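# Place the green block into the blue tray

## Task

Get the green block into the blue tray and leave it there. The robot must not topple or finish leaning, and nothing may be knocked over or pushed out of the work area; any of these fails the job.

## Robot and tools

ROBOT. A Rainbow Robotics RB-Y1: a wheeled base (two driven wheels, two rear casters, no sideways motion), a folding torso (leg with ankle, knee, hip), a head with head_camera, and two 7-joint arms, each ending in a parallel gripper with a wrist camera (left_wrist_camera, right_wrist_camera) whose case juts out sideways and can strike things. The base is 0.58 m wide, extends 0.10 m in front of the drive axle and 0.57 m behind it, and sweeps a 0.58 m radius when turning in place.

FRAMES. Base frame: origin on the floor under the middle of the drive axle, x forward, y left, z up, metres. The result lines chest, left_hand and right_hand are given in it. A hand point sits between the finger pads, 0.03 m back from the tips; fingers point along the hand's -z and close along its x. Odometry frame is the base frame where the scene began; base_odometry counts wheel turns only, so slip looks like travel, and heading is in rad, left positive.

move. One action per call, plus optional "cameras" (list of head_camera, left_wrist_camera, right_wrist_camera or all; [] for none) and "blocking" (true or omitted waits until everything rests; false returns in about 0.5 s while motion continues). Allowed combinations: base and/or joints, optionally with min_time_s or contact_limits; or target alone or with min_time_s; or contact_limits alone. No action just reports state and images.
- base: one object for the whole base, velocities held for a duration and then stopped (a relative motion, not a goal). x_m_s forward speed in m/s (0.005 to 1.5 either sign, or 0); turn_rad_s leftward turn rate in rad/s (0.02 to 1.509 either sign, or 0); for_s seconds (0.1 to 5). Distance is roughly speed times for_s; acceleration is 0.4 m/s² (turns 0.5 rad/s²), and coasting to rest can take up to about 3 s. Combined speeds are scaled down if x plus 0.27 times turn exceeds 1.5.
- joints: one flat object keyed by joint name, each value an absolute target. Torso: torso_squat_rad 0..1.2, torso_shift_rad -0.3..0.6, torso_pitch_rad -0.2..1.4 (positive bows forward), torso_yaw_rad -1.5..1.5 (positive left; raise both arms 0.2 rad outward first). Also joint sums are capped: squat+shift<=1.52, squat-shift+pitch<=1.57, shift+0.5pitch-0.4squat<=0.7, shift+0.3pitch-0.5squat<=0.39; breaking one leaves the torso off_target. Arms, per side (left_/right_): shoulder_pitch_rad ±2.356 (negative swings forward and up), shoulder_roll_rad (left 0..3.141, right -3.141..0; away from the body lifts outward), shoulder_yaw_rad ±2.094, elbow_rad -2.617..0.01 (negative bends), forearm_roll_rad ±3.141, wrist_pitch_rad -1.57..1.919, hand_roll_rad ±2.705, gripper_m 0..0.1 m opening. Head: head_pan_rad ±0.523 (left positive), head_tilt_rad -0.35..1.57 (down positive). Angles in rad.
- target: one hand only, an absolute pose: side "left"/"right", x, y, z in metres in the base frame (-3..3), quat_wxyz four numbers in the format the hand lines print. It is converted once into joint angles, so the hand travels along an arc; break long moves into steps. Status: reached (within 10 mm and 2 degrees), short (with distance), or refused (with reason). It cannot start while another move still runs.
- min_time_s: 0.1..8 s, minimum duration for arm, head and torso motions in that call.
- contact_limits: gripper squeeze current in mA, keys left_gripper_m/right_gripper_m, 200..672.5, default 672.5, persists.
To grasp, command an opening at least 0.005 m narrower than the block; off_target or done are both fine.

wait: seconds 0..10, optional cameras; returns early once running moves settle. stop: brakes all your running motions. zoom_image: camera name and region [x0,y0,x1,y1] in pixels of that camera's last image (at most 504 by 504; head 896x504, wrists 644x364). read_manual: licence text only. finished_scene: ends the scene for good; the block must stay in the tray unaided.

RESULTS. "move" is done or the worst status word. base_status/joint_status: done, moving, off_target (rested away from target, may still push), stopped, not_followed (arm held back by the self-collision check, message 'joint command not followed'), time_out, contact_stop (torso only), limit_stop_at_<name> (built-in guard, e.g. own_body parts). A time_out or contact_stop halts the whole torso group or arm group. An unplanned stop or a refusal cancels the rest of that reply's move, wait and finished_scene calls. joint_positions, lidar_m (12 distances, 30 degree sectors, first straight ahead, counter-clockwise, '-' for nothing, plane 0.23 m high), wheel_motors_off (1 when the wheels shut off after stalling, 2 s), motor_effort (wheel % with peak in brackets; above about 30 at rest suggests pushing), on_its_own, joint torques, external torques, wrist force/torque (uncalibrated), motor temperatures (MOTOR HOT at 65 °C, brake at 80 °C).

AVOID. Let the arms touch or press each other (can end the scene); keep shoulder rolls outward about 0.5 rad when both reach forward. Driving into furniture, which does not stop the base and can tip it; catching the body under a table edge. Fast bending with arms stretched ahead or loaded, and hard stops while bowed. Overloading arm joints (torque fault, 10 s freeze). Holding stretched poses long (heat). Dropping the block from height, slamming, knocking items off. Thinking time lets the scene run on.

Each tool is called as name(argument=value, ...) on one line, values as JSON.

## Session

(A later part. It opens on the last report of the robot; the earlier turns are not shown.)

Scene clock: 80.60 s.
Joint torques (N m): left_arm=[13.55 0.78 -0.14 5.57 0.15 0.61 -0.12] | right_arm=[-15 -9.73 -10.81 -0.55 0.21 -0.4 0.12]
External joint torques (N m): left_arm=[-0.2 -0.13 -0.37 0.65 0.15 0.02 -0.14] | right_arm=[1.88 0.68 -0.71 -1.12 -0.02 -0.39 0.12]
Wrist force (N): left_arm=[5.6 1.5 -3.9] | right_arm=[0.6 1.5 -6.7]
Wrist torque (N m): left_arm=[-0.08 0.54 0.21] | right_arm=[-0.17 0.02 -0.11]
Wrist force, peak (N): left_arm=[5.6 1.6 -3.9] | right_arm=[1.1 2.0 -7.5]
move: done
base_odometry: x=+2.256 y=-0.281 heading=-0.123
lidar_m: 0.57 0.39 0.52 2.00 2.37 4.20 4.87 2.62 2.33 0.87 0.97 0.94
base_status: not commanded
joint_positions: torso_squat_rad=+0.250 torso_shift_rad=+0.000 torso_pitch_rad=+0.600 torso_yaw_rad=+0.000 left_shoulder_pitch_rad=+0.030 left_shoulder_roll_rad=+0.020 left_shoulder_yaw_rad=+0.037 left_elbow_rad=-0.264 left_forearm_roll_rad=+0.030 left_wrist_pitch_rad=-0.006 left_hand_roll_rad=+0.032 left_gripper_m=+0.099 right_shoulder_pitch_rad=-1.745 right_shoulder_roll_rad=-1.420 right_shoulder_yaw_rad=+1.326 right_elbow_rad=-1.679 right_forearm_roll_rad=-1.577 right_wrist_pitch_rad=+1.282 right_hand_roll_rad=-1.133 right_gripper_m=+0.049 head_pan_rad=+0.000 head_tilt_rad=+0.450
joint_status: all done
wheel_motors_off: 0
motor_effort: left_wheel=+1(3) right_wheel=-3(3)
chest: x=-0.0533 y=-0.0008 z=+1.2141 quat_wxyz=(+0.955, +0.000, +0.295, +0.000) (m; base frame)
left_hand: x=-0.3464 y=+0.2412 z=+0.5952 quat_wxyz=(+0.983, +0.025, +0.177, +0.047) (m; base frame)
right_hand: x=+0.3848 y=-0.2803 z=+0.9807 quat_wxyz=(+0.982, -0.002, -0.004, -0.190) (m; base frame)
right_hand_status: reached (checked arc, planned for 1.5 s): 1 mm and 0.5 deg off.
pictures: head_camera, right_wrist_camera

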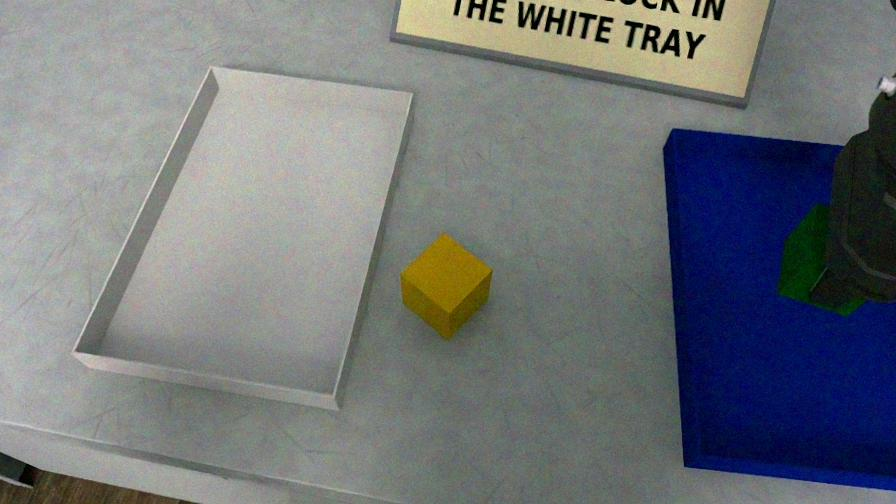

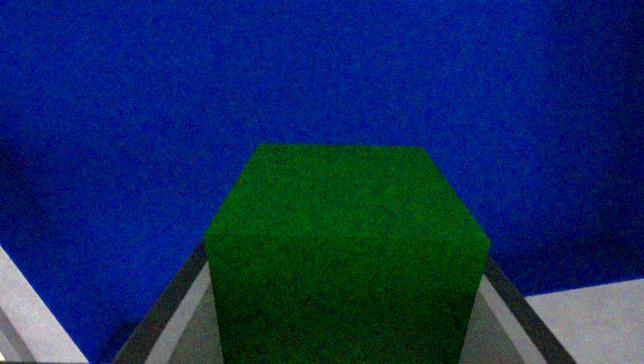

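move(target={"side":"right","x":0.378,"y":-0.285,"z":0.923,"quat_wxyz":[0.982,0,0,-0.189]}, min_time_s=1.5, cameras=["head_camera"])

move(joints={"right_gripper_m":0.085})

move(target={"side":"right","x":0.378,"y":-0.285,"z":1.05,"quat_wxyz":[0.982,0,0,-0.189]}, cameras=["head_camera","right_wrist_camera"])

Scene clock: 85.20 s.
Joint torques (N m): left_arm=[13.42 0.83 0.19 5.53 0.14 0.69 -0.09] | right_arm=[-15.01 -8.97 -9.7 1.32 0.76 -0.31 0.25]
External joint torques (N m): left_arm=[-0.33 -0.07 -0.04 0.6 0.14 0.09 -0.11] | right_arm=[1.78 2.38 -0.1 1.13 0.54 -0.3 0.25]
Wrist force (N): left_arm=[5.4 1.8 -3.7] | right_arm=[0.8 1.4 -6.9]
Wrist torque (N m): left_arm=[-0.13 0.53 0.22] | right_arm=[-0.21 0.06 -0.13]
Wrist force, peak (N): left_arm=[5.8 1.5 -3.8] | right_arm=[1.2 1.2 -7.3]
move: done
base_odometry: x=+2.256 y=-0.281 heading=-0.123
lidar_m: 0.56 0.39 0.51 2.00 2.37 4.22 4.86 2.63 2.33 0.87 1.00 0.94
base_status: not commanded
joint_positions: torso_squat_rad=+0.250 torso_shift_rad=+0.000 torso_pitch_rad=+0.600 torso_yaw_rad=+0.000 left_shoulder_pitch_rad=+0.030 left_shoulder_roll_rad=+0.020 left_shoulder_yaw_rad=+0.037 left_elbow_rad=-0.264 left_forearm_roll_rad=+0.030 left_wrist_pitch_rad=-0.006 left_hand_roll_rad=+0.032 left_gripper_m=+0.099 right_shoulder_pitch_rad=-1.646 right_shoulder_roll_rad=-1.364 right_shoulder_yaw_rad=+1.377 right_elbow_rad=-1.627 right_forearm_roll_rad=-1.515 right_wrist_pitch_rad=+1.151 right_hand_roll_rad=-1.123 right_gripper_m=+0.049 head_pan_rad=+0.000 head_tilt_rad=+0.450
joint_status: all done
wheel_motors_off: 0
motor_effort: left_wheel=+1(3) right_wheel=-3(3)
chest: x=-0.0533 y=-0.0008 z=+1.2141 quat_wxyz=(+0.955, +0.000, +0.295, +0.000) (m; base frame)
left_hand: x=-0.3464 y=+0.2412 z=+0.5952 quat_wxyz=(+0.983, +0.025, +0.177, +0.047) (m; base frame)
right_hand: x=+0.3778 y=-0.2850 z=+0.9235 quat_wxyz=(+0.982, +0.000, +0.000, -0.189) (m; base frame)
right_hand_status: reached (checked arc, planned for 1.5 s): 1 mm and 0.1 deg off.
pictures: head_camera

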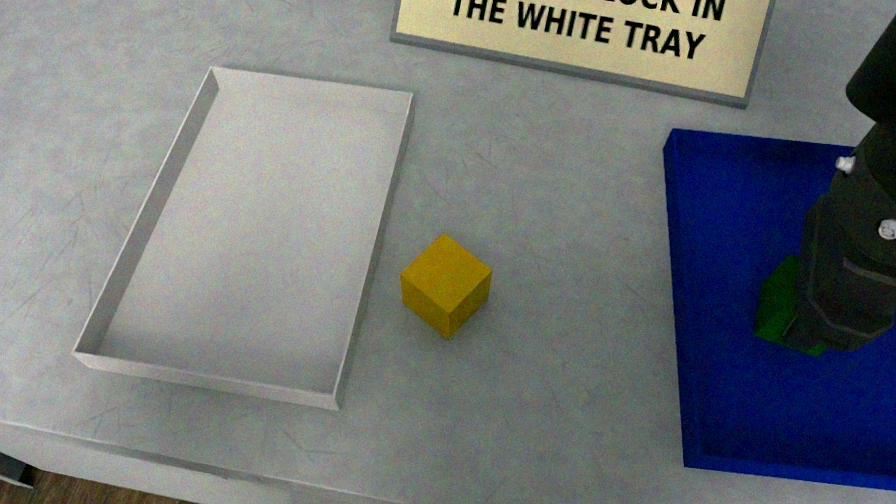

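Scene clock: 86.10 s.
Joint torques (N m): left_arm=[13.56 1.04 0 5.7 0.28 0.6 -0.02] | right_arm=[-15.4 -9.64 -9.23 1.38 0.51 -0.29 0.39]
External joint torques (N m): left_arm=[-0.18 0.14 -0.23 0.77 0.28 0.01 -0.04] | right_arm=[1.39 1.71 0.37 1.18 0.3 -0.28 0.39]
Wrist force (N): left_arm=[5.6 1.6 -3.8] | right_arm=[0.8 1.3 -6.4]
Wrist torque (N m): left_arm=[-0.10 0.54 0.22] | right_arm=[-0.19 0.07 -0.13]
Wrist force, peak (N): left_arm=[5.7 1.5 -3.8] | right_arm=[0.7 1.4 -7.1]
move: done
base_odometry: x=+2.256 y=-0.281 heading=-0.123
lidar_m: 0.57 0.38 0.52 2.01 2.38 4.22 4.87 2.64 2.32 0.87 0.98 0.93
base_status: not commanded
joint_positions: torso_squat_rad=+0.250 torso_shift_rad=+0.000 torso_pitch_rad=+0.600 torso_yaw_rad=+0.000 left_shoulder_pitch_rad=+0.030 left_shoulder_roll_rad=+0.020 left_shoulder_yaw_rad=+0.037 left_elbow_rad=-0.264 left_forearm_roll_rad=+0.030 left_wrist_pitch_rad=-0.006 left_hand_roll_rad=+0.032 left_gripper_m=+0.099 right_shoulder_pitch_rad=-1.646 right_shoulder_roll_rad=-1.364 right_shoulder_yaw_rad=+1.377 right_elbow_rad=-1.627 right_forearm_roll_rad=-1.515 right_wrist_pitch_rad=+1.151 right_hand_roll_rad=-1.123 right_gripper_m=+0.085 head_pan_rad=+0.000 head_tilt_rad=+0.450
joint_status: all done
wheel_motors_off: 0
motor_effort: left_wheel=+2(3) right_wheel=-3(3)
chest: x=-0.0533 y=-0.0008 z=+1.2141 quat_wxyz=(+0.955, +0.000, +0.295, +0.000) (m; base frame)
left_hand: x=-0.3464 y=+0.2412 z=+0.5952 quat_wxyz=(+0.983, +0.025, +0.177, +0.047) (m; base frame)
right_hand: x=+0.3778 y=-0.2850 z=+0.9235 quat_wxyz=(+0.982, +0.000, +0.000, -0.189) (m; base frame)
pictures: none

Scene clock: 87.30 s.
Joint torques (N m): left_arm=[13.39 1.23 0.02 5.59 0.25 0.6 -0.03] | right_arm=[-14.17 -7.47 -9.98 0.13 0.72 -0.31 0.06]
External joint torques (N m): left_arm=[-0.35 0.33 -0.21 0.66 0.25 0.01 -0.05] | right_arm=[1.92 1.71 0.38 -1.02 0.5 -0.3 0.06]
Wrist force (N): left_arm=[5.3 1.6 -3.6] | right_arm=[1.3 1.6 -5.8]
Wrist torque (N m): left_arm=[-0.09 0.52 0.22] | right_arm=[-0.19 0.16 0.01]
Wrist force, peak (N): left_arm=[6.0 1.6 -3.7] | right_arm=[0.9 0.8 -7.7]
move: done
base_odometry: x=+2.256 y=-0.281 heading=-0.123
lidar_m: 0.57 0.39 0.53 2.00 2.38 4.23 4.87 2.61 2.32 0.88 0.99 0.94
base_status: not commanded
joint_positions: torso_squat_rad=+0.250 torso_shift_rad=+0.000 torso_pitch_rad=+0.600 torso_yaw_rad=+0.000 left_shoulder_pitch_rad=+0.030 left_shoulder_roll_rad=+0.020 left_shoulder_yaw_rad=+0.037 left_elbow_rad=-0.264 left_forearm_roll_rad=+0.030 left_wrist_pitch_rad=-0.006 left_hand_roll_rad=+0.032 left_gripper_m=+0.099 right_shoulder_pitch_rad=-1.852 right_shoulder_roll_rad=-1.516 right_shoulder_yaw_rad=+1.262 right_elbow_rad=-1.736 right_forearm_roll_rad=-1.681 right_wrist_pitch_rad=+1.432 right_hand_roll_rad=-1.115 right_gripper_m=+0.085 head_pan_rad=+0.000 head_tilt_rad=+0.450
joint_status: all done
wheel_motors_off: 0
motor_effort: left_wheel=+2(3) right_wheel=-3(6)
chest: x=-0.0533 y=-0.0008 z=+1.2141 quat_wxyz=(+0.955, +0.000, +0.295, +0.000) (m; base frame)
left_hand: x=-0.3464 y=+0.2412 z=+0.5952 quat_wxyz=(+0.983, +0.025, +0.177, +0.047) (m; base frame)
right_hand: x=+0.3782 y=-0.2850 z=+1.0501 quat_wxyz=(+0.982, +0.000, +0.000, -0.189) (m; base frame)
right_hand_status: reached (checked arc, planned for 0.5 s): 0 mm and 0.0 deg off.
pictures: head_camera, right_wrist_camera

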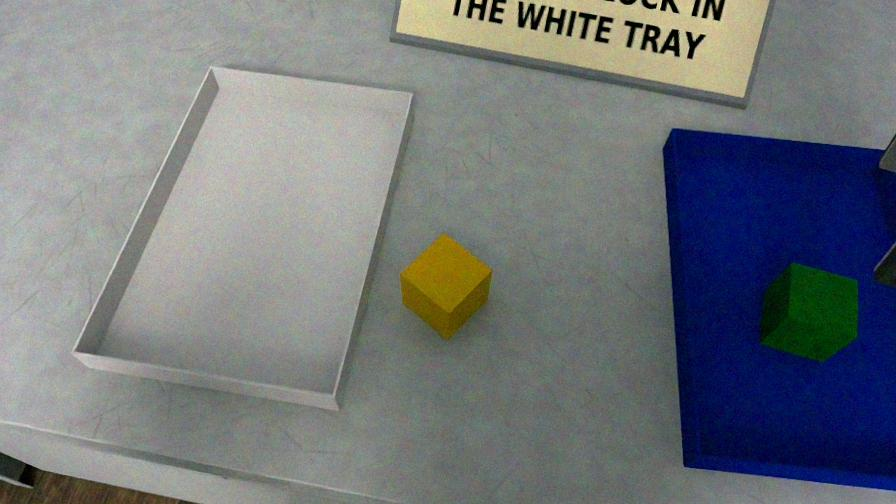

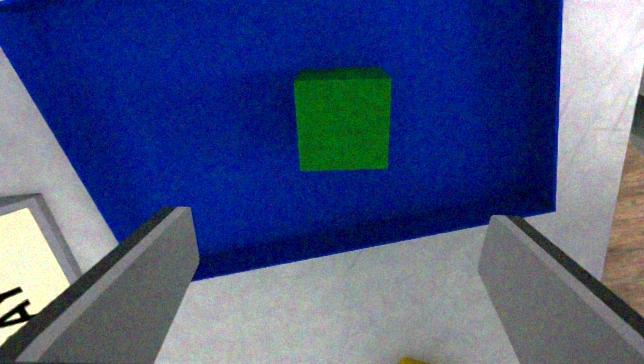

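finished_scene()

The scene is finished: the task was done.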